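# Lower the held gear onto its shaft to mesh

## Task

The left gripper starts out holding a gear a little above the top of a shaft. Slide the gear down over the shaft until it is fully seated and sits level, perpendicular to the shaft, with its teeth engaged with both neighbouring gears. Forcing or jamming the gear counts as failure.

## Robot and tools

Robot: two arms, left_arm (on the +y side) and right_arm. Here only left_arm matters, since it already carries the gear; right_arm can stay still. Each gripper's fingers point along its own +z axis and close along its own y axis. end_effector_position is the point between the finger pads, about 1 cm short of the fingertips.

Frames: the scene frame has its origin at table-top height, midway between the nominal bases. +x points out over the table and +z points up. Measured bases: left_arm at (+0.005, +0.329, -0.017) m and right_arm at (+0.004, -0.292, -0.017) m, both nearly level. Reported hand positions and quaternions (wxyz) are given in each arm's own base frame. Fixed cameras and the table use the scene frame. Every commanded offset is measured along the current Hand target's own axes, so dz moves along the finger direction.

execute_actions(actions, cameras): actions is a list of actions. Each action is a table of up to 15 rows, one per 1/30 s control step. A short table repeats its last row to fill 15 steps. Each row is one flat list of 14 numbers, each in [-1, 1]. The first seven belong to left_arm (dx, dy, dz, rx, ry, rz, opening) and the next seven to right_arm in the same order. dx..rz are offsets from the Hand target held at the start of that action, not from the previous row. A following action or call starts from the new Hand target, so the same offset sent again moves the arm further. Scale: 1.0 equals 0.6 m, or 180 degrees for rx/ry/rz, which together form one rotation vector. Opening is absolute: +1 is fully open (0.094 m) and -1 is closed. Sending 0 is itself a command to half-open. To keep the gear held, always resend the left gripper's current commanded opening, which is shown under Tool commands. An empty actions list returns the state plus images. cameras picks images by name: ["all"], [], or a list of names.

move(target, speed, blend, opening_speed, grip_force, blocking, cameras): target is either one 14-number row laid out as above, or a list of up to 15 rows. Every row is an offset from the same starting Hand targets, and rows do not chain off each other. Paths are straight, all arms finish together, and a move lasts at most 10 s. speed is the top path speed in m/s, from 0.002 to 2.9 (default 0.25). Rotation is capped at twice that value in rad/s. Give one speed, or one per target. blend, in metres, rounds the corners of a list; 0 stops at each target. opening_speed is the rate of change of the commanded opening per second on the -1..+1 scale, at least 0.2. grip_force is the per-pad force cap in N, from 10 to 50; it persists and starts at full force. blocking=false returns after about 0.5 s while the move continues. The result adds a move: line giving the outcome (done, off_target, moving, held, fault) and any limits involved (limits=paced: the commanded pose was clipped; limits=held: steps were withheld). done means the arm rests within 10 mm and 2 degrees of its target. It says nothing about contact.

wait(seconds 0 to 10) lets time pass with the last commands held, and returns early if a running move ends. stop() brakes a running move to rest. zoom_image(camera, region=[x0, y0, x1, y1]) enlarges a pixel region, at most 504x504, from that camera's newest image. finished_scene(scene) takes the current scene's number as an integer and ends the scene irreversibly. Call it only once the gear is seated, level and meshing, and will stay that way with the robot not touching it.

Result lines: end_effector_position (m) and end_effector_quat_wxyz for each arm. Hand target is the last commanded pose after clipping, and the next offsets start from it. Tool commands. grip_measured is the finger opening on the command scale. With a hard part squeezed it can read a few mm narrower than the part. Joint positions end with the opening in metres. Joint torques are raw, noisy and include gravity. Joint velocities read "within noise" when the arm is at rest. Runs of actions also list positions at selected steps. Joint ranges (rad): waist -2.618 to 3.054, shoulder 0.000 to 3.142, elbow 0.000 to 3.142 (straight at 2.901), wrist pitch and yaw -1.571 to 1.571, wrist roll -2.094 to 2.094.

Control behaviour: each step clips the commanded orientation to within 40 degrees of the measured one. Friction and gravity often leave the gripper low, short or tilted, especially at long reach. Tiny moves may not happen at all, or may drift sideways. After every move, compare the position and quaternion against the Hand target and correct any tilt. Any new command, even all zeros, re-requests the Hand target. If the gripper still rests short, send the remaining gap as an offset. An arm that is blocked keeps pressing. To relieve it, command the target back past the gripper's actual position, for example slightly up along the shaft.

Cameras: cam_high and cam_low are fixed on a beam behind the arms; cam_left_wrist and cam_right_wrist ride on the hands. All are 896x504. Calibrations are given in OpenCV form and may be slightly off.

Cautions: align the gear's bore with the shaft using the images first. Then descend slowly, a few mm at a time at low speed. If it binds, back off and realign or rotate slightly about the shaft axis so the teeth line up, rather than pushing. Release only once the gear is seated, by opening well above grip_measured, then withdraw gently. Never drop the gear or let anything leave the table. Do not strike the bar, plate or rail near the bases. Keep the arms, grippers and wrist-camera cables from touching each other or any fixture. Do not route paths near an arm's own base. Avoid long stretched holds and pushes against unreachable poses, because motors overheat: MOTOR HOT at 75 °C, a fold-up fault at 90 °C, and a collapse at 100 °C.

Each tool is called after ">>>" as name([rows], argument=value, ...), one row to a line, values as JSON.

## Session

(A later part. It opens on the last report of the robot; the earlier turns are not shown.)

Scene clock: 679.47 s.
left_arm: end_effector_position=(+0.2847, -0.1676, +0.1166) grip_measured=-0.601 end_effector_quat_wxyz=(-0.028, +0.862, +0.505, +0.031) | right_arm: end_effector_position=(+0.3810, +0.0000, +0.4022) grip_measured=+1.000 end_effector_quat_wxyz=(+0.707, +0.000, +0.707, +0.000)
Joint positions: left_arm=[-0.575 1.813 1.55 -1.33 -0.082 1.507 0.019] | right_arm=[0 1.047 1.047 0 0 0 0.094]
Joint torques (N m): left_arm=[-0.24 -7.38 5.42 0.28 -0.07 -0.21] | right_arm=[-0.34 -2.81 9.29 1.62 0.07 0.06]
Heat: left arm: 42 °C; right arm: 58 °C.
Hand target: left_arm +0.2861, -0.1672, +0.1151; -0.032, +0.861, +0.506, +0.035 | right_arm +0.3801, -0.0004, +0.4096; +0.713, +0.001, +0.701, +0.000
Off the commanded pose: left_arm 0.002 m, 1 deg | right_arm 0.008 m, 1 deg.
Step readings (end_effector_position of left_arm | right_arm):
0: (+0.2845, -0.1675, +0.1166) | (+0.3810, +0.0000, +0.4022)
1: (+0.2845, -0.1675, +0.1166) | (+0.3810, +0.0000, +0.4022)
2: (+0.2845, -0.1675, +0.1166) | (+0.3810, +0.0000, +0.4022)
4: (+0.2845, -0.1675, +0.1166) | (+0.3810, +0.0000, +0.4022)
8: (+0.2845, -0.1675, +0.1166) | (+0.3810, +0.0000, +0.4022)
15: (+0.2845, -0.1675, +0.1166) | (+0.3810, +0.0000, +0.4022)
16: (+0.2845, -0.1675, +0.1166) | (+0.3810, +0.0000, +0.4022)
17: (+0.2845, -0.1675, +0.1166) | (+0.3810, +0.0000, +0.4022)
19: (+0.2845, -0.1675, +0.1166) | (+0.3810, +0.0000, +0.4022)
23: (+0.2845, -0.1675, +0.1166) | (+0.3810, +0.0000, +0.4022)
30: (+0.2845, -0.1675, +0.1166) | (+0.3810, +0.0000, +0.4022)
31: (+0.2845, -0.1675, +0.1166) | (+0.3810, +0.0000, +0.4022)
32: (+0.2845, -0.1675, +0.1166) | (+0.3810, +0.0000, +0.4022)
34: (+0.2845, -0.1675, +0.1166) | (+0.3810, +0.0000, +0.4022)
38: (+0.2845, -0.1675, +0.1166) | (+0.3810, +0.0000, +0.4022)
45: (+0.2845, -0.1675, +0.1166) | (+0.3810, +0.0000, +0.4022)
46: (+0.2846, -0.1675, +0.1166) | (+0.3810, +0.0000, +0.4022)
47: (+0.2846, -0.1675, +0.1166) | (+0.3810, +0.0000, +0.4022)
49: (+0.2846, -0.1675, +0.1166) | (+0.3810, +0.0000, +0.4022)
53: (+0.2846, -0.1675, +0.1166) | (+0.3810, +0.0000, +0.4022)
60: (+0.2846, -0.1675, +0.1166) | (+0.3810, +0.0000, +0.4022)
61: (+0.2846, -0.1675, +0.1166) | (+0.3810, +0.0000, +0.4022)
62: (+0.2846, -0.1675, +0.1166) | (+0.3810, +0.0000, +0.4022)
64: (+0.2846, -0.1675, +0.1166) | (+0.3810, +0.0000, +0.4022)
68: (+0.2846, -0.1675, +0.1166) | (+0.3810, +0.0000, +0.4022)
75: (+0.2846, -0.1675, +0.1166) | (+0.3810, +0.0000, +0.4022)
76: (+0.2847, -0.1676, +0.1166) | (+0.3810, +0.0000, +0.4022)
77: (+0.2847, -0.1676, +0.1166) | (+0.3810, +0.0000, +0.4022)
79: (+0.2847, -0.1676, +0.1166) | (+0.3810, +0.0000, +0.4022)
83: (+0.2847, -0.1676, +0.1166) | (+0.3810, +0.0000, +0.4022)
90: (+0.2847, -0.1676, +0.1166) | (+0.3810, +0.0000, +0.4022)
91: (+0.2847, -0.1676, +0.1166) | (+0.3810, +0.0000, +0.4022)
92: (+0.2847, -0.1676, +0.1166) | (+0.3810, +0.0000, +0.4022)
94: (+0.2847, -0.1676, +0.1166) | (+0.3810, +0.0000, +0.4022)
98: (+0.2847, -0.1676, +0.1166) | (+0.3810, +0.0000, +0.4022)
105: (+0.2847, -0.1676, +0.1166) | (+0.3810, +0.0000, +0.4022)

>>> wait(seconds=0, cameras=["cam_low","cam_high","cam_left_wrist"])

>>> zoom_image(camera="cam_low", region=[425, 255, 485, 300])

>>> zoom_image(camera="cam_high", region=[485, 190, 555, 260])

>>> zoom_image(camera="cam_left_wrist", region=[330, 230, 590, 370])

Scene clock: 700.07 s.
left_arm: end_effector_position=(+0.2847, -0.1676, +0.1166) grip_measured=-0.601 end_effector_quat_wxyz=(-0.028, +0.862, +0.505, +0.031) | right_arm: end_effector_position=(+0.3810, +0.0000, +0.4022) grip_measured=+1.000 end_effector_quat_wxyz=(+0.707, +0.000, +0.707, +0.000)
Joint positions: left_arm=[-0.575 1.813 1.55 -1.33 -0.082 1.507 0.019] | right_arm=[0 1.047 1.047 0 0 0 0.094]
Joint torques (N m): left_arm=[-0.18 -7.3 5.49 0.28 -0.06 -0.22] | right_arm=[-0.34 -2.8 9.31 1.62 0.07 0.05]
Heat: left arm: 42 °C; right arm: 58 °C.
Hand target: left_arm +0.2861, -0.1672, +0.1151; -0.032, +0.861, +0.506, +0.035 | right_arm +0.3801, -0.0004, +0.4096; +0.713, +0.001, +0.701, +0.000
Tool commands: left_gripper/opening=-1.0 right_gripper/opening=+1.0
Off the commanded pose: left_arm 0.002 m, 1 deg | right_arm 0.008 m, 1 deg.
camera_calibration:
cam_left_wrist: T_world_to_cam=[[-0.910032, 0.414497, -0.00577051, 0.329111], [0.336254, 0.746247, 0.574498, 0.00478363], [0.242434, 0.520871, -0.818486, 0.217436], [0, 0, 0, 1]] pos_world=[0.245179, -0.253242, 0.177119]
Images, in order (width x height): cam_high 896x504, cam_low 896x504, cam_left_wrist 896x504.

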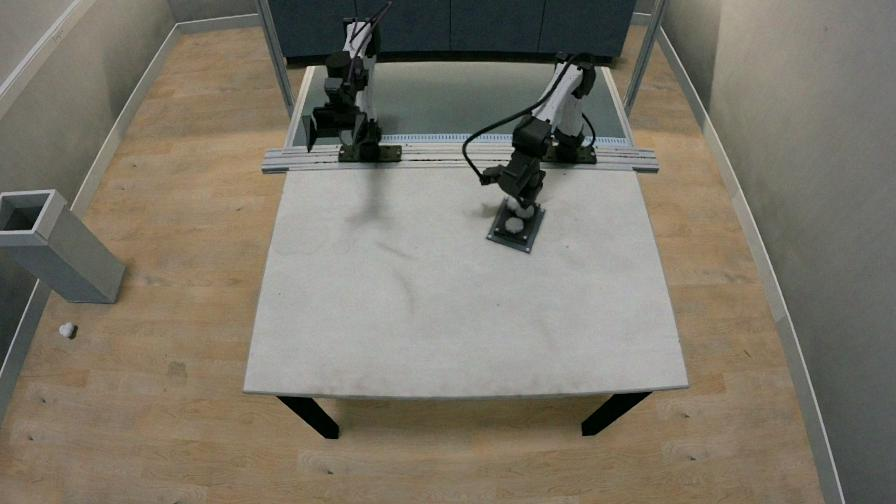

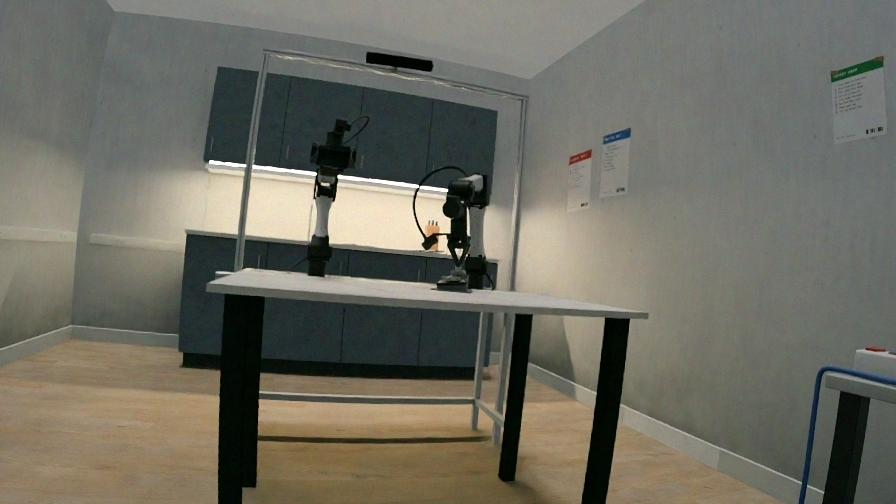

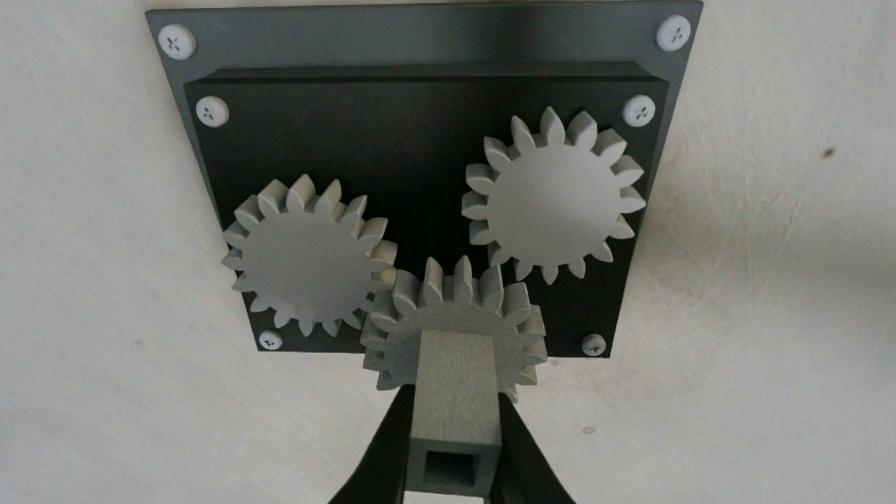

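Scaled by 8.400 from the camera's 896x504 image, which has a finer 1280x720 frame.

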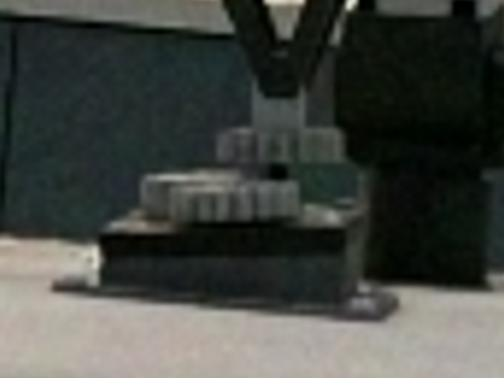

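Scaled by 7.200 from the camera's 896x504 image, which has a finer 1280x720 frame.

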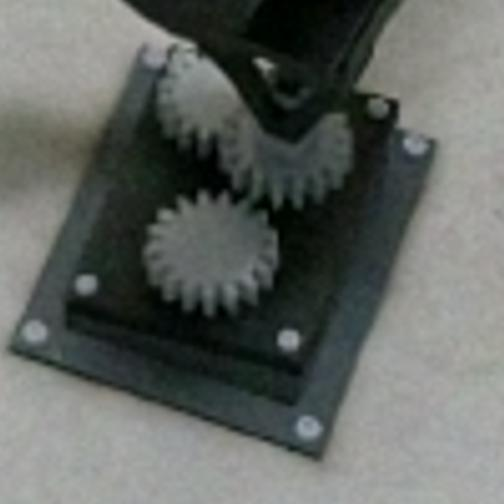

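Scaled by 1.938 from the camera's 896x504 image, which has a finer 1280x720 frame.

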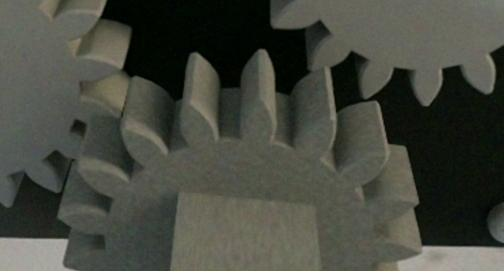

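>>> move([
  [0,-0.0025,0.001,0,0,0,-1,0,0,0,0,0,0,1],
  [0.004,-0.0025,0.001,0,0,0,-1,0,0,0,0,0,0,1],
  [-0.004,-0.0025,0.001,0,0,0,-1,0,0,0,0,0,0,1],
  [0,-0.0025,0.001,0,0,0,-1,0,0,0,0,0,0,1],
], speed=0.015, blend=[0.001,0.001,0.001,0], cameras=["cam_low","cam_left_wrist"])

>>> zoom_image(camera="cam_low", region=[440, 262, 475, 288])

Scene clock: 747.77 s.
left_arm: end_effector_position=(+0.2845, -0.1681, +0.1166) grip_measured=-0.601 end_effector_quat_wxyz=(-0.029, +0.862, +0.505, +0.032) | right_arm: end_effector_position=(+0.3810, +0.0000, +0.4022) grip_measured=+1.000 end_effector_quat_wxyz=(+0.707, +0.000, +0.707, +0.000)
Joint positions: left_arm=[-0.578 1.813 1.55 -1.33 -0.084 1.503 0.019] | right_arm=[0 1.047 1.047 0 0 0 0.094]
Joint torques (N m): left_arm=[-0.03 -7.8 4.74 0.3 -0.02 -0.18] | right_arm=[-0.39 -2.8 9.32 1.63 0.06 0.04]
Heat: left arm: 42 °C; right arm: 59 °C.
Hand target: left_arm +0.2848, -0.1664, +0.1145; -0.032, +0.861, +0.506, +0.035 | right_arm +0.3801, -0.0004, +0.4096; +0.713, +0.001, +0.701, +0.000
Off the commanded pose: left_arm 0.003 m, 0 deg | right_arm 0.008 m, 1 deg.
move: done; blend cut to 0.0008 m at target 1
camera_calibration:
cam_left_wrist: T_world_to_cam=[[-0.910469, 0.413528, -0.00634693, 0.329048], [0.33468, 0.745711, 0.576112, 0.00541614], [0.242971, 0.522408, -0.817346, 0.217716], [0, 0, 0, 1]] pos_world=[0.244877, -0.253846, 0.176918]
Images, in order (width x height): cam_low 896x504, cam_left_wrist 896x504.

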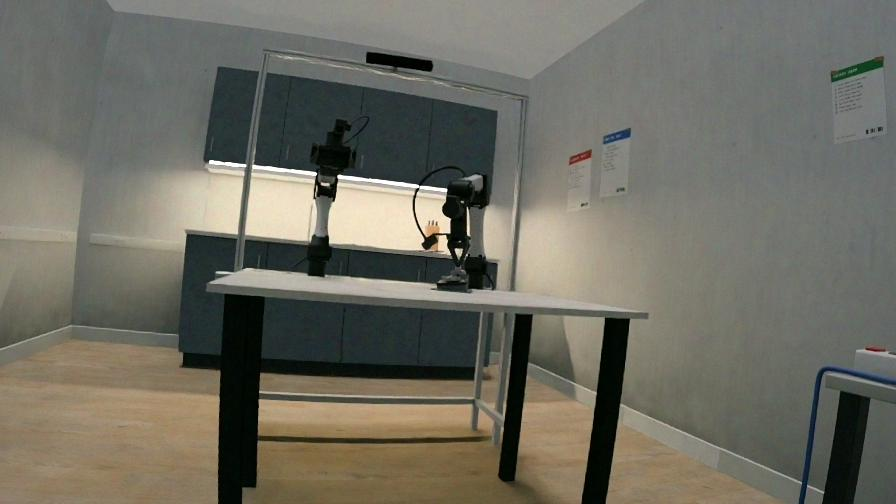

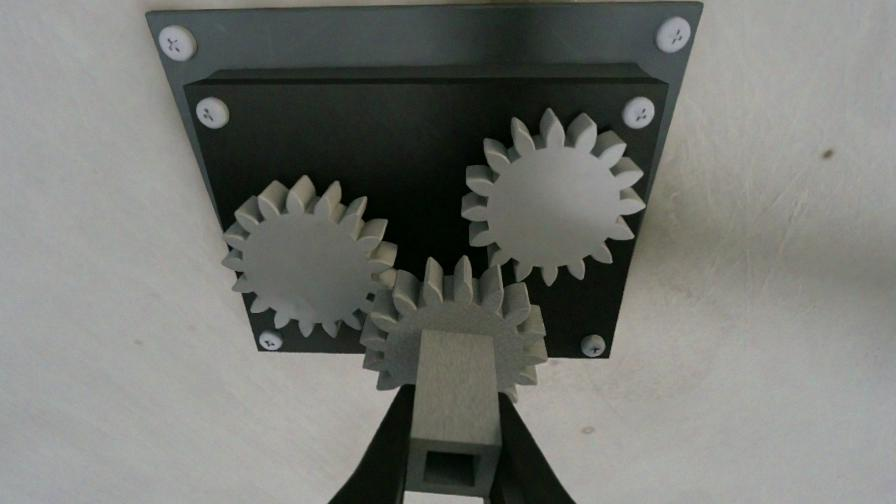

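Scaled by 14.400 from the camera's 896x504 image, which has a finer 1280x720 frame.

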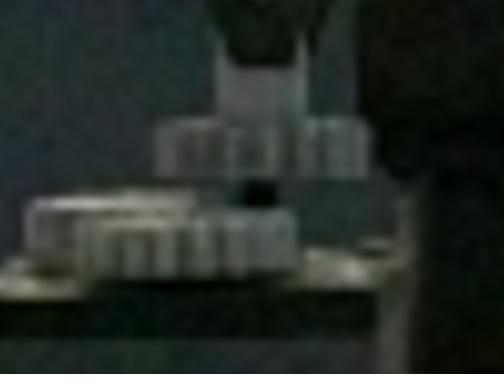

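>>> execute_actions([
  [[0,-0.003,0,0,0,0,-1,0,0,0,0,0,0,1]],
  [[0,-0.002,0,0,0,0,-1,0,0,0,0,0,0,1]],
  [[0,-0.002,0,0,0,0,-1,0,0,0,0,0,0,1]],
  [[0,-0.002,0,0,0,0,-1,0,0,0,0,0,0,1]],
])

Scene clock: 759.60 s.
left_arm: end_effector_position=(+0.2840, -0.1676, +0.1114) grip_measured=-0.601 end_effector_quat_wxyz=(-0.030, +0.862, +0.505, +0.032) | right_arm: end_effector_position=(+0.3810, +0.0000, +0.4022) grip_measured=+1.000 end_effector_quat_wxyz=(+0.707, +0.000, +0.707, +0.000)
Joint positions: left_arm=[-0.578 1.813 1.529 -1.311 -0.084 1.503 0.019] | right_arm=[0 1.047 1.047 0 0 0 0.094]
Joint torques (N m): left_arm=[-0.13 -9.51 4.37 0.18 -0.03 -0.2] | right_arm=[-0.29 -2.78 9.35 1.63 0.07 0.06]
Heat: left arm: 43 °C; right arm: 59 °C.
Hand target: left_arm +0.2801, -0.1638, +0.1146; -0.032, +0.861, +0.506, +0.035 | right_arm +0.3801, -0.0004, +0.4096; +0.713, +0.001, +0.701, +0.000
Off the commanded pose: left_arm 0.006 m, 0 deg | right_arm 0.008 m, 1 deg.
Step readings (end_effector_position of left_arm | right_arm):
0: (+0.2845, -0.1681, +0.1166) | (+0.3810, +0.0000, +0.4022)
1: (+0.2843, -0.1680, +0.1164) | (+0.3810, +0.0000, +0.4022)
2: (+0.2841, -0.1679, +0.1160) | (+0.3810, +0.0000, +0.4022)
4: (+0.2841, -0.1678, +0.1154) | (+0.3810, +0.0000, +0.4022)
8: (+0.2841, -0.1678, +0.1153) | (+0.3810, +0.0000, +0.4022)
15: (+0.2841, -0.1678, +0.1153) | (+0.3810, +0.0000, +0.4022)
16: (+0.2840, -0.1678, +0.1151) | (+0.3810, +0.0000, +0.4022)
17: (+0.2841, -0.1677, +0.1147) | (+0.3810, +0.0000, +0.4022)
19: (+0.2840, -0.1677, +0.1142) | (+0.3810, +0.0000, +0.4022)
23: (+0.2841, -0.1678, +0.1141) | (+0.3810, +0.0000, +0.4022)
30: (+0.2841, -0.1678, +0.1141) | (+0.3810, +0.0000, +0.4022)
31: (+0.2839, -0.1677, +0.1138) | (+0.3810, +0.0000, +0.4022)
32: (+0.2840, -0.1677, +0.1135) | (+0.3810, +0.0000, +0.4022)
34: (+0.2840, -0.1676, +0.1129) | (+0.3810, +0.0000, +0.4022)
38: (+0.2840, -0.1676, +0.1127) | (+0.3810, +0.0000, +0.4022)
45: (+0.2840, -0.1676, +0.1127) | (+0.3810, +0.0000, +0.4022)
46: (+0.2839, -0.1676, +0.1125) | (+0.3810, +0.0000, +0.4022)
47: (+0.2839, -0.1675, +0.1121) | (+0.3810, +0.0000, +0.4022)
49: (+0.2837, -0.1674, +0.1116) | (+0.3810, +0.0000, +0.4022)
53: (+0.2838, -0.1675, +0.1114) | (+0.3810, +0.0000, +0.4022)
60: (+0.2840, -0.1676, +0.1114) | (+0.3810, +0.0000, +0.4022)

>>> move([
  [0,0.0065,0,0,0,0,-1,0,0,0,0,0,0,1],
  [0,0.0065,0.01,0,0,0,-1,0,0,0,0,0,0,1],
], speed=0.03, blend=[0.002,0], cameras=["cam_left_wrist"])

>>> zoom_image(camera="cam_left_wrist", region=[330, 210, 590, 370])

Scene clock: 767.57 s.
left_arm: end_effector_position=(+0.2842, -0.1677, +0.1102) grip_measured=-0.601 end_effector_quat_wxyz=(-0.029, +0.862, +0.505, +0.033) | right_arm: end_effector_position=(+0.3810, +0.0000, +0.4022) grip_measured=+1.000 end_effector_quat_wxyz=(+0.707, +0.000, +0.707, +0.000)
Joint positions: left_arm=[-0.578 1.813 1.525 -1.305 -0.085 1.503 0.019] | right_arm=[0 1.047 1.047 0 0 0 0.094]
Joint torques (N m): left_arm=[0.08 -8.24 4.37 0.31 -0.03 -0.18] | right_arm=[-0.31 -2.84 9.31 1.63 0.07 0.06]
Heat: left arm: 44 °C; right arm: 59 °C.
Hand target: left_arm +0.2837, -0.1651, +0.1086; -0.032, +0.861, +0.506, +0.035 | right_arm +0.3801, -0.0004, +0.4096; +0.713, +0.001, +0.701, +0.000
Off the commanded pose: left_arm 0.003 m, 0 deg | right_arm 0.008 m, 1 deg.
move: done; blend cut to 0.0019 m at target 1
camera_calibration:
cam_left_wrist: T_world_to_cam=[[-0.91047, 0.413535, -0.00578449, 0.328608], [0.334683, 0.744935, 0.577112, 0.00863706], [0.242965, 0.523507, -0.816644, 0.212458], [0, 0, 0, 1]] pos_world=[0.244677, -0.253548, 0.170419]
Images, in order (width x height): cam_left_wrist 896x504.

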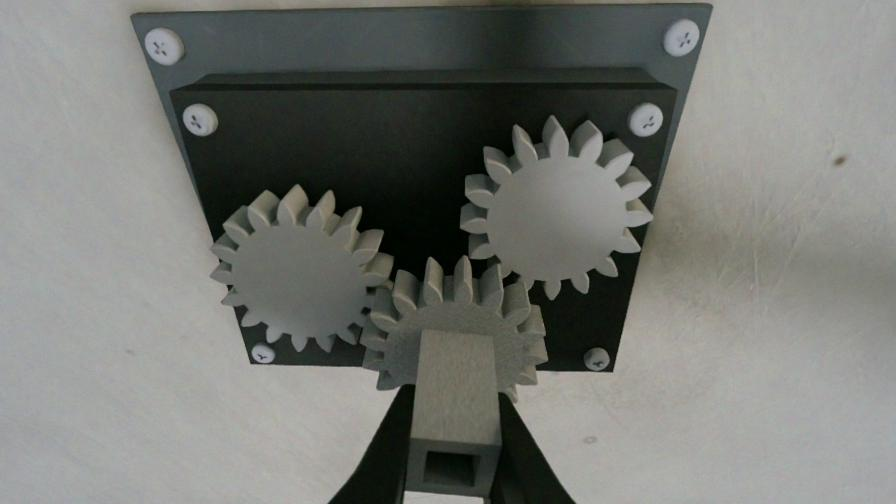

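Scaled by 1.938 from the camera's 896x504 image, which has a finer 1280x720 frame.

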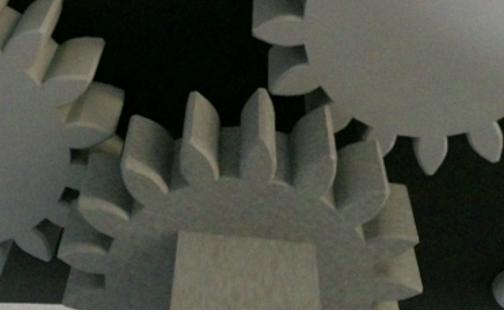

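>>> zoom_image(camera="cam_left_wrist", region=[350, 240, 430, 360])

>>> zoom_image(camera="cam_left_wrist", region=[460, 220, 580, 310])

Scaled by 4.200 from the camera's 896x504 image, which has a finer 1280x720 frame.

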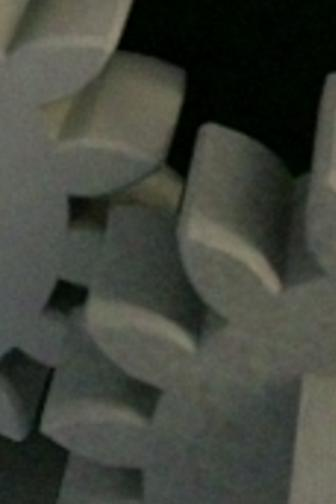

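Scaled by 4.200 from the camera's 896x504 image, which has a finer 1280x720 frame.

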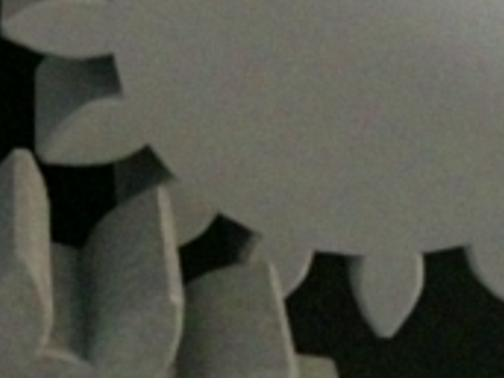

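>>> execute_actions([
  [[0,0,0.002,0,0,-0.011,-1,0,0,0,0,0,0,1]],
  [[0,0,0,0,0,-0.011,-1,0,0,0,0,0,0,1]],
  [[0,0,0,0,0,-0.011,-1,0,0,0,0,0,0,1]],
  [[0,0,0,0,0,-0.011,-1,0,0,0,0,0,0,1]],
], cameras=["cam_left_wrist"])

>>> zoom_image(camera="cam_left_wrist", region=[340, 220, 580, 360])

Scene clock: 806.50 s.
left_arm: end_effector_position=(+0.2844, -0.1672, +0.1100) grip_measured=-0.601 end_effector_quat_wxyz=(-0.028, +0.827, +0.561, +0.036) | right_arm: end_effector_position=(+0.3810, +0.0000, +0.4022) grip_measured=+1.000 end_effector_quat_wxyz=(+0.707, +0.000, +0.707, +0.000)
Joint positions: left_arm=[-0.578 1.813 1.523 -1.304 -0.088 1.371 0.019] | right_arm=[0 1.047 1.047 0 0 0 0.094]
Joint torques (N m): left_arm=[0.08 -8.23 4.08 0.35 -0.01 -0.22] | right_arm=[-0.31 -2.73 9.32 1.63 0.06 0.07]
Heat: left arm: 44 °C; right arm: 59 °C.
Hand target: left_arm +0.2837, -0.1650, +0.1073; -0.029, +0.824, +0.564, +0.037 | right_arm +0.3801, -0.0004, +0.4096; +0.713, +0.001, +0.701, +0.000
Off the commanded pose: left_arm 0.003 m, 1 deg | right_arm 0.008 m, 1 deg.
Step readings (end_effector_position of left_arm | right_arm):
0: (+0.2842, -0.1677, +0.1102) | (+0.3810, +0.0000, +0.4022)
1: (+0.2841, -0.1676, +0.1100) | (+0.3810, +0.0000, +0.4022)
2: (+0.2842, -0.1676, +0.1099) | (+0.3810, +0.0000, +0.4022)
4: (+0.2842, -0.1675, +0.1099) | (+0.3810, +0.0000, +0.4022)
8: (+0.2842, -0.1675, +0.1099) | (+0.3810, +0.0000, +0.4022)
15: (+0.2842, -0.1675, +0.1100) | (+0.3810, +0.0000, +0.4022)
16: (+0.2842, -0.1675, +0.1100) | (+0.3810, +0.0000, +0.4022)
17: (+0.2842, -0.1675, +0.1100) | (+0.3810, +0.0000, +0.4022)
19: (+0.2843, -0.1674, +0.1100) | (+0.3810, +0.0000, +0.4022)
23: (+0.2843, -0.1673, +0.1100) | (+0.3810, +0.0000, +0.4022)
30: (+0.2843, -0.1673, +0.1100) | (+0.3810, +0.0000, +0.4022)
31: (+0.2843, -0.1673, +0.1100) | (+0.3810, +0.0000, +0.4022)
32: (+0.2843, -0.1673, +0.1100) | (+0.3810, +0.0000, +0.4022)
34: (+0.2843, -0.1673, +0.1100) | (+0.3810, +0.0000, +0.4022)
38: (+0.2844, -0.1672, +0.1100) | (+0.3810, +0.0000, +0.4022)
45: (+0.2844, -0.1672, +0.1100) | (+0.3810, +0.0000, +0.4022)
46: (+0.2844, -0.1672, +0.1100) | (+0.3810, +0.0000, +0.4022)
47: (+0.2844, -0.1672, +0.1100) | (+0.3810, +0.0000, +0.4022)
49: (+0.2844, -0.1672, +0.1100) | (+0.3810, +0.0000, +0.4022)
53: (+0.2844, -0.1672, +0.1100) | (+0.3810, +0.0000, +0.4022)
60: (+0.2844, -0.1672, +0.1100) | (+0.3810, +0.0000, +0.4022)
camera_calibration:
cam_left_wrist: T_world_to_cam=[[-0.956652, 0.290693, -0.0177391, 0.322478], [0.226982, 0.782375, 0.579972, 0.0449641], [0.182473, 0.550805, -0.814443, 0.233472], [0, 0, 0, 1]] pos_world=[0.255691, -0.257519, 0.169792]
Images, in order (width x height): cam_left_wrist 896x504.

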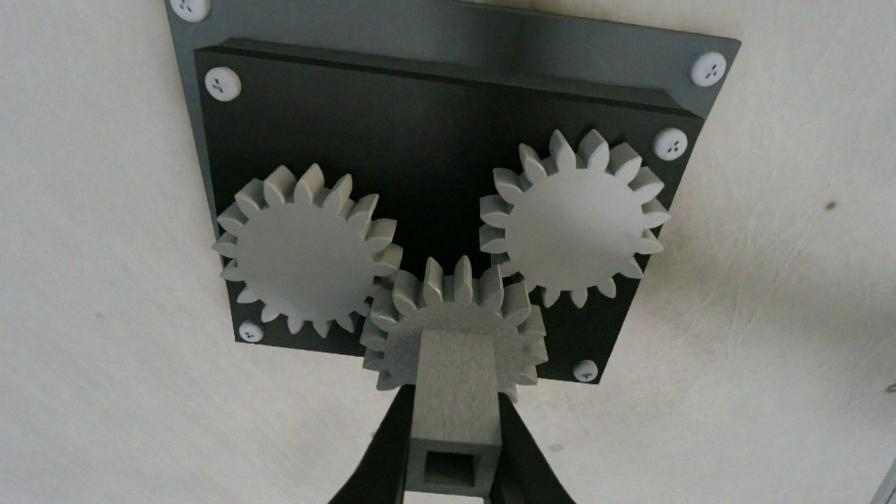

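Scaled by 2.100 from the camera's 896x504 image, which has a finer 1280x720 frame.

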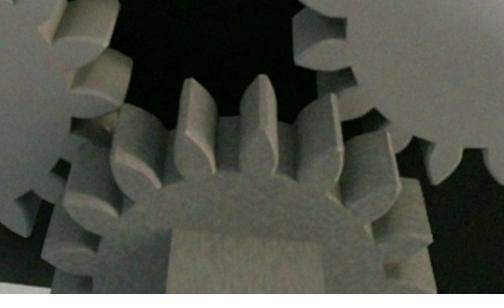

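>>> execute_actions([
  [[0,0,0.004,0,0,0.006,-1,0,0,0,0,0,0,1]],
  [[0,0,0,0,0,0.006,-1,0,0,0,0,0,0,1]],
  [[0,0,0,0,0,0.006,-1,0,0,0,0,0,0,1]],
  [[0,0,0,0,0,0.006,-1,0,0,0,0,0,0,1]],
  [[0,0,0,0,0,0.006,-1,0,0,0,0,0,0,1]],
  [[0,0,0,0,0,0.006,-1,0,0,0,0,0,0,1]],
], cameras=["cam_left_wrist"])

>>> zoom_image(camera="cam_left_wrist", region=[340, 220, 580, 360])

Scene clock: 819.67 s.
left_arm: end_effector_position=(+0.2852, -0.1680, +0.1095) grip_measured=-0.601 end_effector_quat_wxyz=(-0.027, +0.852, +0.521, +0.035) | right_arm: end_effector_position=(+0.3810, +0.0000, +0.4022) grip_measured=+1.000 end_effector_quat_wxyz=(+0.707, +0.000, +0.707, +0.000)
Joint positions: left_arm=[-0.578 1.813 1.522 -1.298 -0.086 1.466 0.019] | right_arm=[0 1.047 1.047 0 0 0 0.094]
Joint torques (N m): left_arm=[0.17 -8.16 3.52 0.38 -0.01 -0.06] | right_arm=[-0.35 -2.85 9.29 1.62 0.07 0.06]
Heat: left arm: 44 °C; right arm: 59 °C.
Hand target: left_arm +0.2838, -0.1648, +0.1050; -0.031, +0.855, +0.517, +0.036 | right_arm +0.3801, -0.0004, +0.4096; +0.713, +0.001, +0.701, +0.000
Off the commanded pose: left_arm 0.006 m, 1 deg | right_arm 0.008 m, 1 deg.
Step readings (end_effector_position of left_arm | right_arm):
0: (+0.2844, -0.1672, +0.1100) | (+0.3810, +0.0000, +0.4022)
1: (+0.2845, -0.1672, +0.1097) | (+0.3810, +0.0000, +0.4022)
2: (+0.2846, -0.1673, +0.1096) | (+0.3810, +0.0000, +0.4022)
4: (+0.2848, -0.1674, +0.1096) | (+0.3810, +0.0000, +0.4022)
8: (+0.2849, -0.1675, +0.1096) | (+0.3810, +0.0000, +0.4022)
15: (+0.2849, -0.1675, +0.1096) | (+0.3810, +0.0000, +0.4022)
16: (+0.2850, -0.1676, +0.1096) | (+0.3810, +0.0000, +0.4022)
17: (+0.2850, -0.1676, +0.1096) | (+0.3810, +0.0000, +0.4022)
19: (+0.2851, -0.1676, +0.1096) | (+0.3810, +0.0000, +0.4022)
23: (+0.2852, -0.1677, +0.1096) | (+0.3810, +0.0000, +0.4022)
30: (+0.2853, -0.1677, +0.1096) | (+0.3810, +0.0000, +0.4022)
31: (+0.2853, -0.1677, +0.1096) | (+0.3810, +0.0000, +0.4022)
32: (+0.2853, -0.1677, +0.1096) | (+0.3810, +0.0000, +0.4022)
34: (+0.2853, -0.1678, +0.1096) | (+0.3810, +0.0000, +0.4022)
38: (+0.2853, -0.1678, +0.1096) | (+0.3810, +0.0000, +0.4022)
45: (+0.2853, -0.1678, +0.1096) | (+0.3810, +0.0000, +0.4022)
46: (+0.2853, -0.1678, +0.1096) | (+0.3810, +0.0000, +0.4022)
47: (+0.2853, -0.1678, +0.1096) | (+0.3810, +0.0000, +0.4022)
49: (+0.2853, -0.1678, +0.1096) | (+0.3810, +0.0000, +0.4022)
53: (+0.2853, -0.1678, +0.1096) | (+0.3810, +0.0000, +0.4022)
60: (+0.2853, -0.1678, +0.1096) | (+0.3810, +0.0000, +0.4022)
61: (+0.2853, -0.1678, +0.1096) | (+0.3810, +0.0000, +0.4022)
62: (+0.2853, -0.1678, +0.1096) | (+0.3810, +0.0000, +0.4022)
64: (+0.2853, -0.1679, +0.1096) | (+0.3810, +0.0000, +0.4022)
68: (+0.2853, -0.1679, +0.1096) | (+0.3810, +0.0000, +0.4022)
75: (+0.2852, -0.1679, +0.1096) | (+0.3810, +0.0000, +0.4022)
76: (+0.2852, -0.1679, +0.1096) | (+0.3810, +0.0000, +0.4022)
77: (+0.2852, -0.1679, +0.1096) | (+0.3810, +0.0000, +0.4022)
79: (+0.2852, -0.1679, +0.1096) | (+0.3810, +0.0000, +0.4022)
83: (+0.2852, -0.1680, +0.1095) | (+0.3810, +0.0000, +0.4022)
90: (+0.2852, -0.1680, +0.1095) | (+0.3810, +0.0000, +0.4022)
camera_calibration:
cam_left_wrist: T_world_to_cam=[[-0.924864, 0.380062, -0.0134121, 0.32892], [0.303021, 0.757781, 0.577882, 0.0200613], [0.229794, 0.530398, -0.81601, 0.216644], [0, 0, 0, 1]] pos_world=[0.248344, -0.255119, 0.169602]
Images, in order (width x height): cam_left_wrist 896x504.

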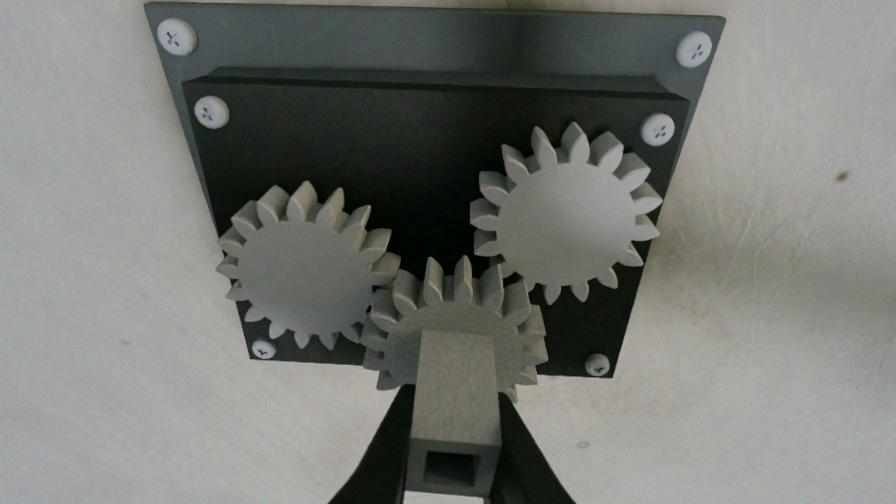

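Scaled by 2.100 from the camera's 896x504 image, which has a finer 1280x720 frame.

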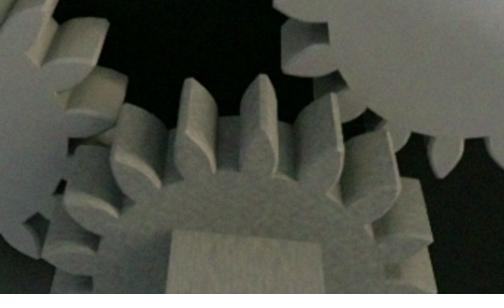

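>>> zoom_image(camera="cam_left_wrist", region=[460, 110, 670, 320])

>>> zoom_image(camera="cam_left_wrist", region=[205, 160, 415, 370])

Scaled by 2.400 from the camera's 896x504 image, which has a finer 1280x720 frame.

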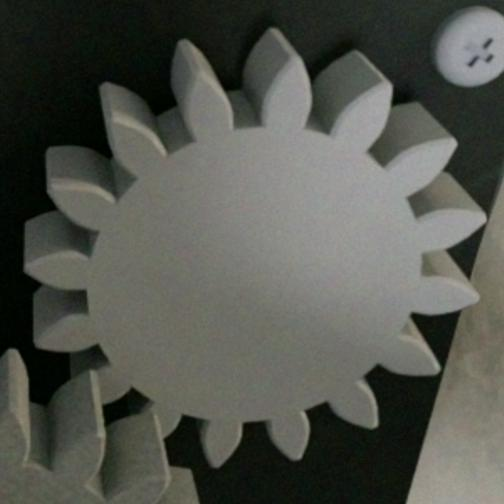

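Scaled by 2.400 from the camera's 896x504 image, which has a finer 1280x720 frame.

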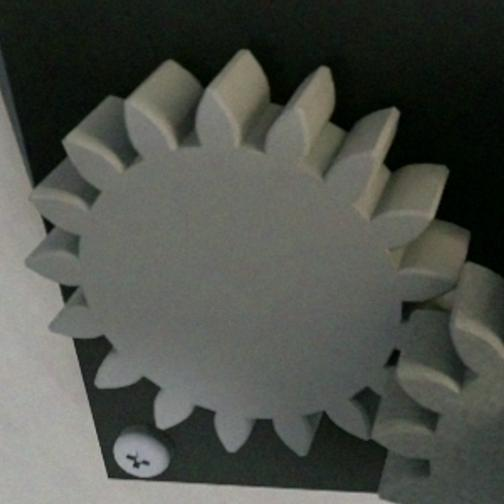

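>>> execute_actions([
  [[0,0,0,0,0,-0.006,-1,0,0,0,0,0,0,1]],
  [[0,0,0,0,0,-0.003,-1,0,0,0,0,0,0,1]],
  [[0,0,0,0,0,-0.003,-1,0,0,0,0,0,0,1]],
  [[0,0,0,0,0,-0.003,-1,0,0,0,0,0,0,1]],
  [[0,0,0,0,0,-0.003,-1,0,0,0,0,0,0,1]],
  [[0,0,0,0,0,-0.003,-1,0,0,0,0,0,0,1]],
  [[0,0,0,0,0,-0.003,-1,0,0,0,0,0,0,1]],
  [[0,0,0,0,0,-0.003,-1,0,0,0,0,0,0,1]],
])

Scene clock: 913.80 s.
left_arm: end_effector_position=(+0.2852, -0.1680, +0.1095) grip_measured=-0.601 end_effector_quat_wxyz=(-0.026, +0.834, +0.549, +0.036) | right_arm: end_effector_position=(+0.3810, +0.0000, +0.4022) grip_measured=+1.000 end_effector_quat_wxyz=(+0.707, +0.000, +0.707, +0.000)
Joint positions: left_arm=[-0.578 1.813 1.522 -1.298 -0.086 1.399 0.019] | right_arm=[0 1.047 1.047 0 0 0 0.094]
Joint torques (N m): left_arm=[0.18 -8.23 3.48 0.39 -0.02 -0.22] | right_arm=[-0.35 -2.78 9.32 1.63 0.06 0.06]
Heat: left arm: 45 °C; right arm: 60 °C.
Hand target: left_arm +0.2838, -0.1648, +0.1050; -0.030, +0.832, +0.553, +0.037 | right_arm +0.3801, -0.0004, +0.4096; +0.713, +0.001, +0.701, +0.000
Off the commanded pose: left_arm 0.006 m, 1 deg | right_arm 0.008 m, 1 deg.
Step readings (end_effector_position of left_arm | right_arm):
0: (+0.2852, -0.1680, +0.1095) | (+0.3810, +0.0000, +0.4022)
1: (+0.2852, -0.1680, +0.1095) | (+0.3810, +0.0000, +0.4022)
2: (+0.2852, -0.1680, +0.1095) | (+0.3810, +0.0000, +0.4022)
4: (+0.2852, -0.1680, +0.1095) | (+0.3810, +0.0000, +0.4022)
8: (+0.2852, -0.1680, +0.1095) | (+0.3810, +0.0000, +0.4022)
15: (+0.2852, -0.1680, +0.1095) | (+0.3810, +0.0000, +0.4022)
16: (+0.2852, -0.1680, +0.1095) | (+0.3810, +0.0000, +0.4022)
17: (+0.2852, -0.1680, +0.1095) | (+0.3810, +0.0000, +0.4022)
19: (+0.2852, -0.1680, +0.1095) | (+0.3810, +0.0000, +0.4022)
23: (+0.2852, -0.1680, +0.1095) | (+0.3810, +0.0000, +0.4022)
30: (+0.2852, -0.1680, +0.1095) | (+0.3810, +0.0000, +0.4022)
31: (+0.2852, -0.1680, +0.1095) | (+0.3810, +0.0000, +0.4022)
32: (+0.2852, -0.1680, +0.1095) | (+0.3810, +0.0000, +0.4022)
34: (+0.2852, -0.1680, +0.1095) | (+0.3810, +0.0000, +0.4022)
38: (+0.2852, -0.1680, +0.1095) | (+0.3810, +0.0000, +0.4022)
45: (+0.2852, -0.1680, +0.1095) | (+0.3810, +0.0000, +0.4022)
46: (+0.2852, -0.1680, +0.1095) | (+0.3810, +0.0000, +0.4022)
47: (+0.2852, -0.1680, +0.1095) | (+0.3810, +0.0000, +0.4022)
49: (+0.2852, -0.1680, +0.1095) | (+0.3810, +0.0000, +0.4022)
53: (+0.2852, -0.1680, +0.1095) | (+0.3810, +0.0000, +0.4022)
60: (+0.2852, -0.1680, +0.1095) | (+0.3810, +0.0000, +0.4022)
61: (+0.2852, -0.1680, +0.1095) | (+0.3810, +0.0000, +0.4022)
62: (+0.2852, -0.1680, +0.1095) | (+0.3810, +0.0000, +0.4022)
64: (+0.2852, -0.1680, +0.1095) | (+0.3810, +0.0000, +0.4022)
68: (+0.2852, -0.1680, +0.1095) | (+0.3810, +0.0000, +0.4022)
75: (+0.2852, -0.1680, +0.1095) | (+0.3810, +0.0000, +0.4022)
76: (+0.2852, -0.1680, +0.1095) | (+0.3810, +0.0000, +0.4022)
77: (+0.2852, -0.1680, +0.1095) | (+0.3810, +0.0000, +0.4022)
79: (+0.2852, -0.1680, +0.1095) | (+0.3810, +0.0000, +0.4022)
83: (+0.2852, -0.1680, +0.1095) | (+0.3810, +0.0000, +0.4022)
90: (+0.2852, -0.1680, +0.1095) | (+0.3810, +0.0000, +0.4022)
91: (+0.2852, -0.1680, +0.1095) | (+0.3810, +0.0000, +0.4022)
92: (+0.2852, -0.1680, +0.1095) | (+0.3810, +0.0000, +0.4022)
94: (+0.2852, -0.1680, +0.1095) | (+0.3810, +0.0000, +0.4022)
98: (+0.2852, -0.1680, +0.1095) | (+0.3810, +0.0000, +0.4022)
105: (+0.2852, -0.1680, +0.1095) | (+0.3810, +0.0000, +0.4022)
106: (+0.2852, -0.1680, +0.1095) | (+0.3810, +0.0000, +0.4022)
107: (+0.2852, -0.1680, +0.1095) | (+0.3810, +0.0000, +0.4022)
109: (+0.2852, -0.1680, +0.1095) | (+0.3810, +0.0000, +0.4022)
113: (+0.2852, -0.1680, +0.1095) | (+0.3810, +0.0000, +0.4022)
120: (+0.2852, -0.1680, +0.1095) | (+0.3810, +0.0000, +0.4022)

>>> move([
  [-0.0015,0.0015,-0.013,0.004,0,0,-1,0,0,0,0,0,0,1],
  [-0.0015,0.0015,0.004,0.004,0,0,-1,0,0,0,0,0,0,1],
], speed=0.03, cameras=["cam_left_wrist"])

>>> zoom_image(camera="cam_left_wrist", region=[340, 200, 600, 360])

Scene clock: 945.37 s.
left_arm: end_effector_position=(+0.2844, -0.1675, +0.1100) grip_measured=-0.601 end_effector_quat_wxyz=(-0.028, +0.833, +0.551, +0.035) | right_arm: end_effector_position=(+0.3810, +0.0000, +0.4022) grip_measured=+1.000 end_effector_quat_wxyz=(+0.707, +0.000, +0.707, +0.000)
Joint positions: left_arm=[-0.578 1.814 1.524 -1.305 -0.086 1.395 0.019] | right_arm=[0 1.047 1.047 0 0 0 0.094]
Joint torques (N m): left_arm=[0.14 -6.9 4.05 0.38 0.01 -0.2] | right_arm=[-0.31 -2.81 9.33 1.62 0.06 0.06]
Heat: left arm: 45 °C; right arm: 61 °C.
Hand target: left_arm +0.2844, -0.1658, +0.1025; -0.035, +0.832, +0.553, +0.034 | right_arm +0.3801, -0.0004, +0.4096; +0.713, +0.001, +0.701, +0.000
Off the commanded pose: left_arm 0.008 m, 1 deg | right_arm 0.008 m, 1 deg.
move: done
camera_calibration:
cam_left_wrist: T_world_to_cam=[[-0.949357, 0.313833, -0.0151729, 0.323986], [0.2476, 0.776981, 0.578788, 0.0384727], [0.193432, 0.54572, -0.815337, 0.229782], [0, 0, 0, 1]] pos_world=[0.253605, -0.256967, 0.169998]
Images, in order (width x height): cam_left_wrist 896x504.

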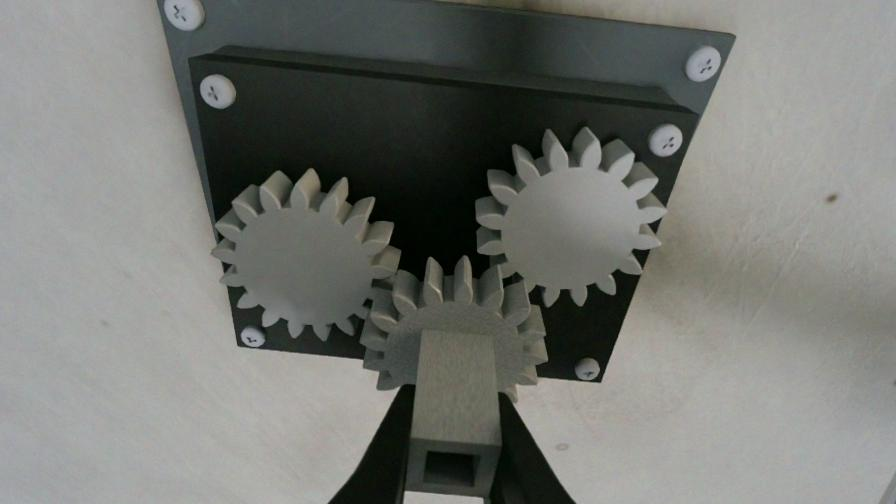

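Scaled by 1.938 from the camera's 896x504 image, which has a finer 1280x720 frame.

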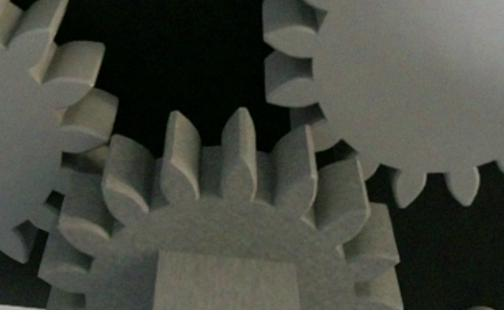

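>>> zoom_image(camera="cam_left_wrist", region=[350, 240, 430, 360])

>>> zoom_image(camera="cam_left_wrist", region=[460, 220, 580, 320])

Scaled by 4.200 from the camera's 896x504 image, which has a finer 1280x720 frame.

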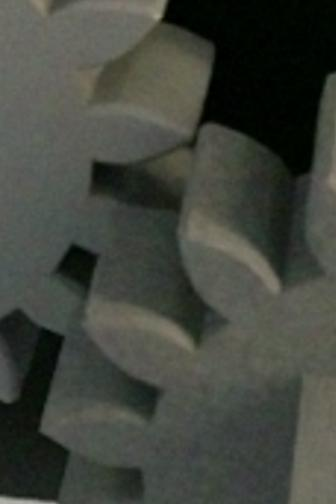

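Scaled by 4.200 from the camera's 896x504 image, which has a finer 1280x720 frame.

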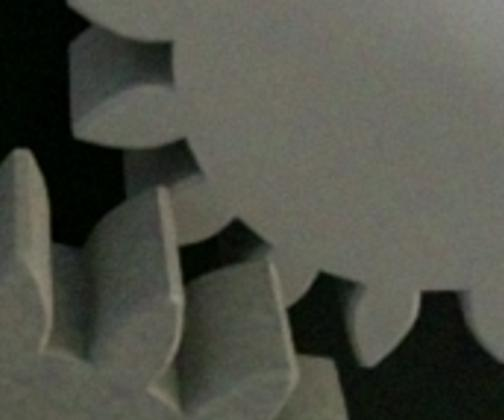

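>>> move([
  [0,0,-0.014,0,0,0.005,-1,0,0,0,0,0,0,1],
  [0,0,0.002,0,0,0.005,-1,0,0,0,0,0,0,1],
  [0,0,-0.014,0,0,0.009,-1,0,0,0,0,0,0,1],
  [0,0,0.002,0,0,0.009,-1,0,0,0,0,0,0,1],
], speed=0.04, cameras=["cam_left_wrist"])

>>> zoom_image(camera="cam_left_wrist", region=[340, 220, 580, 360])

Scene clock: 998.20 s.
left_arm: end_effector_position=(+0.2844, -0.1675, +0.1097) grip_measured=-0.601 end_effector_quat_wxyz=(-0.028, +0.837, +0.545, +0.035) | right_arm: end_effector_position=(+0.3810, +0.0000, +0.4022) grip_measured=+1.000 end_effector_quat_wxyz=(+0.707, +0.000, +0.707, +0.000)
Joint positions: left_arm=[-0.578 1.814 1.523 -1.303 -0.086 1.409 0.019] | right_arm=[0 1.047 1.047 0 0 0 0.094]
Joint torques (N m): left_arm=[0.1 -6.9 3.85 0.42 0 -0.06] | right_arm=[-0.35 -2.8 9.35 1.62 0.08 0.08]
Heat: left arm: 42 °C; right arm: 61 °C.
Hand target: left_arm +0.2843, -0.1656, +0.1013; -0.035, +0.840, +0.541, +0.033 | right_arm +0.3801, -0.0004, +0.4096; +0.713, +0.001, +0.701, +0.000
Off the commanded pose: left_arm 0.009 m, 1 deg | right_arm 0.008 m, 1 deg.
move: done
camera_calibration:
cam_left_wrist: T_world_to_cam=[[-0.944872, 0.32713, -0.014252, 0.324965], [0.259004, 0.773313, 0.578709, 0.0348522], [0.200334, 0.543115, -0.815409, 0.227172], [0, 0, 0, 1]] pos_world=[0.252513, -0.256638, 0.1697]
Images, in order (width x height): cam_left_wrist 896x504.

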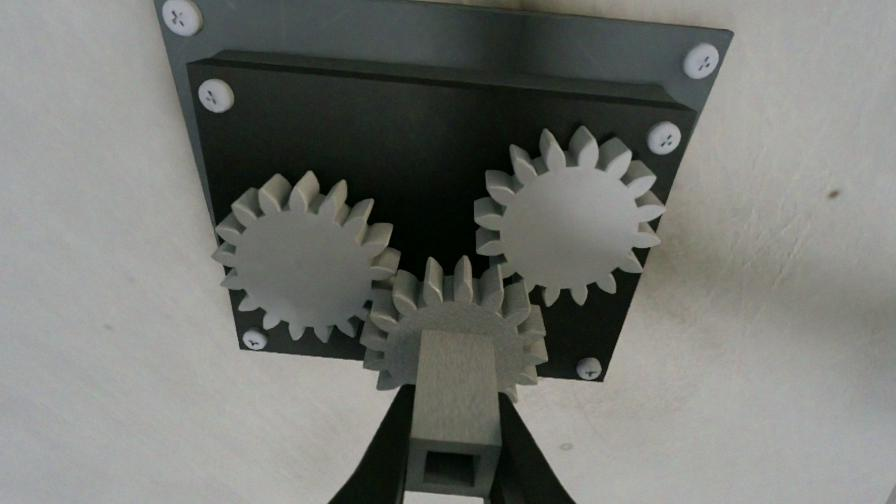

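Scaled by 2.100 from the camera's 896x504 image, which has a finer 1280x720 frame.

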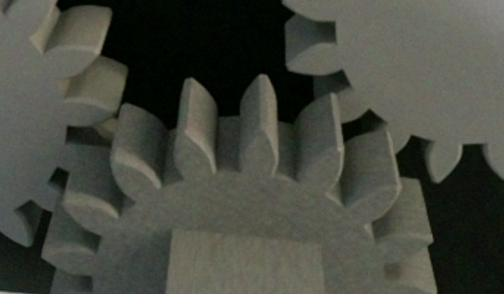

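>>> wait(seconds=0, cameras=["cam_low","cam_high","cam_left_wrist"])

>>> zoom_image(camera="cam_low", region=[440, 262, 475, 288])

>>> zoom_image(camera="cam_left_wrist", region=[460, 220, 580, 320])

>>> zoom_image(camera="cam_left_wrist", region=[350, 240, 430, 360])

Scene clock: 1045.63 s.
left_arm: end_effector_position=(+0.2844, -0.1675, +0.1097) grip_measured=-0.601 end_effector_quat_wxyz=(-0.028, +0.837, +0.545, +0.035) | right_arm: end_effector_position=(+0.3810, +0.0000, +0.4022) grip_measured=+1.000 end_effector_quat_wxyz=(+0.707, +0.000, +0.707, +0.000)
Joint positions: left_arm=[-0.578 1.814 1.523 -1.303 -0.086 1.41 0.019] | right_arm=[0 1.047 1.047 0 0 0 0.094]
Joint torques (N m): left_arm=[0.2 -6.9 3.78 0.41 0.03 -0.06] | right_arm=[-0.34 -2.86 9.32 1.62 0.06 0.06]
Heat: left arm: 42 °C; right arm: 62 °C.
Hand target: left_arm +0.2843, -0.1656, +0.1013; -0.036, +0.840, +0.541, +0.033 | right_arm +0.3801, -0.0004, +0.4096; +0.713, +0.001, +0.701, +0.000
Tool commands: left_gripper/opening=-1.0 right_gripper/opening=+1.0
Off the commanded pose: left_arm 0.009 m, 1 deg | right_arm 0.008 m, 1 deg.
camera_calibration:
cam_left_wrist: T_world_to_cam=[[-0.944746, 0.327495, -0.0142438, 0.325025], [0.259311, 0.773222, 0.578692, 0.0347536], [0.200532, 0.543023, -0.815422, 0.2271], [0, 0, 0, 1]] pos_world=[0.252513, -0.256637, 0.1697]
Images, in order (width x height): cam_high 896x504, cam_low 896x504, cam_left_wrist 896x504.

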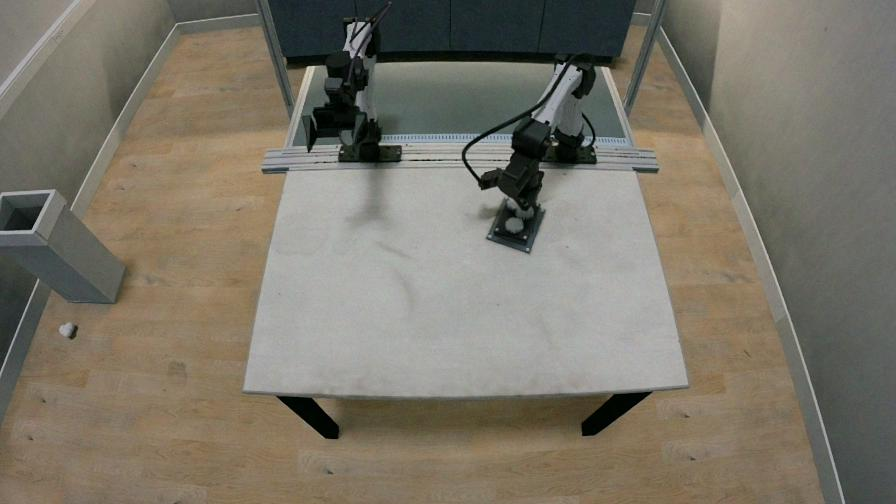

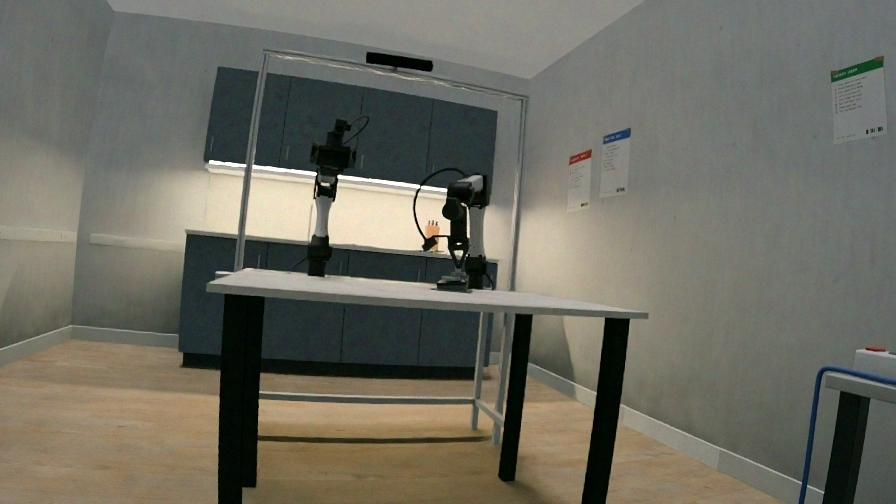

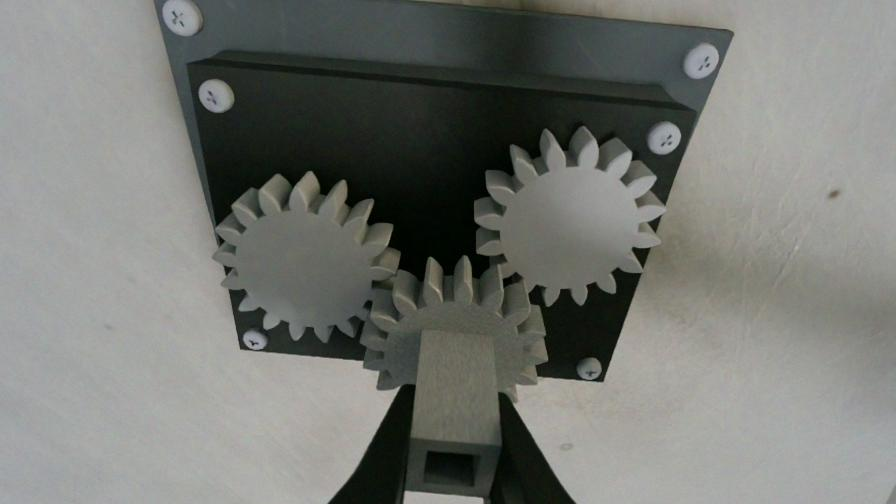

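Scaled by 14.400 from the camera's 896x504 image, which has a finer 1280x720 frame.

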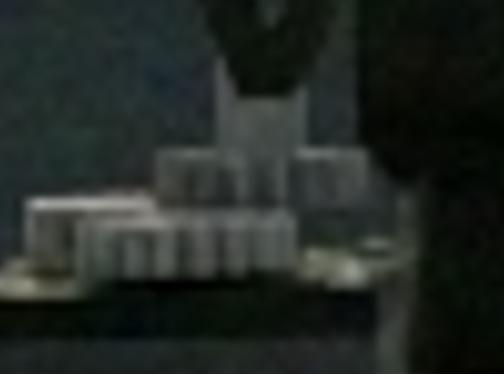

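Scaled by 4.200 from the camera's 896x504 image, which has a finer 1280x720 frame.

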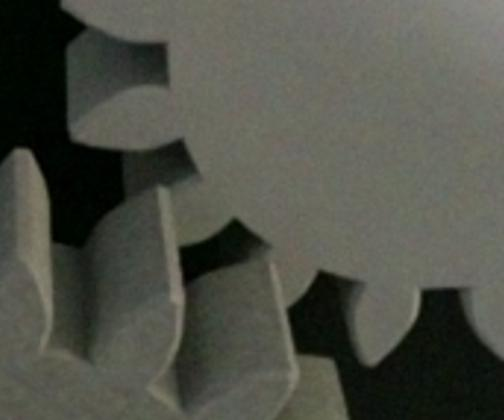

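Scaled by 4.200 from the camera's 896x504 image, which has a finer 1280x720 frame.

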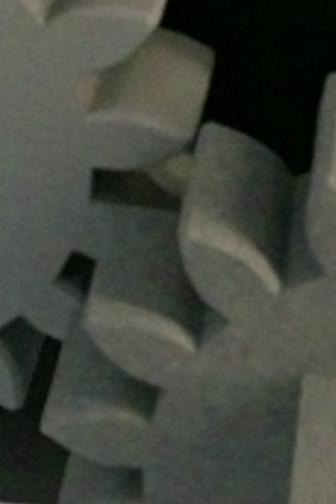

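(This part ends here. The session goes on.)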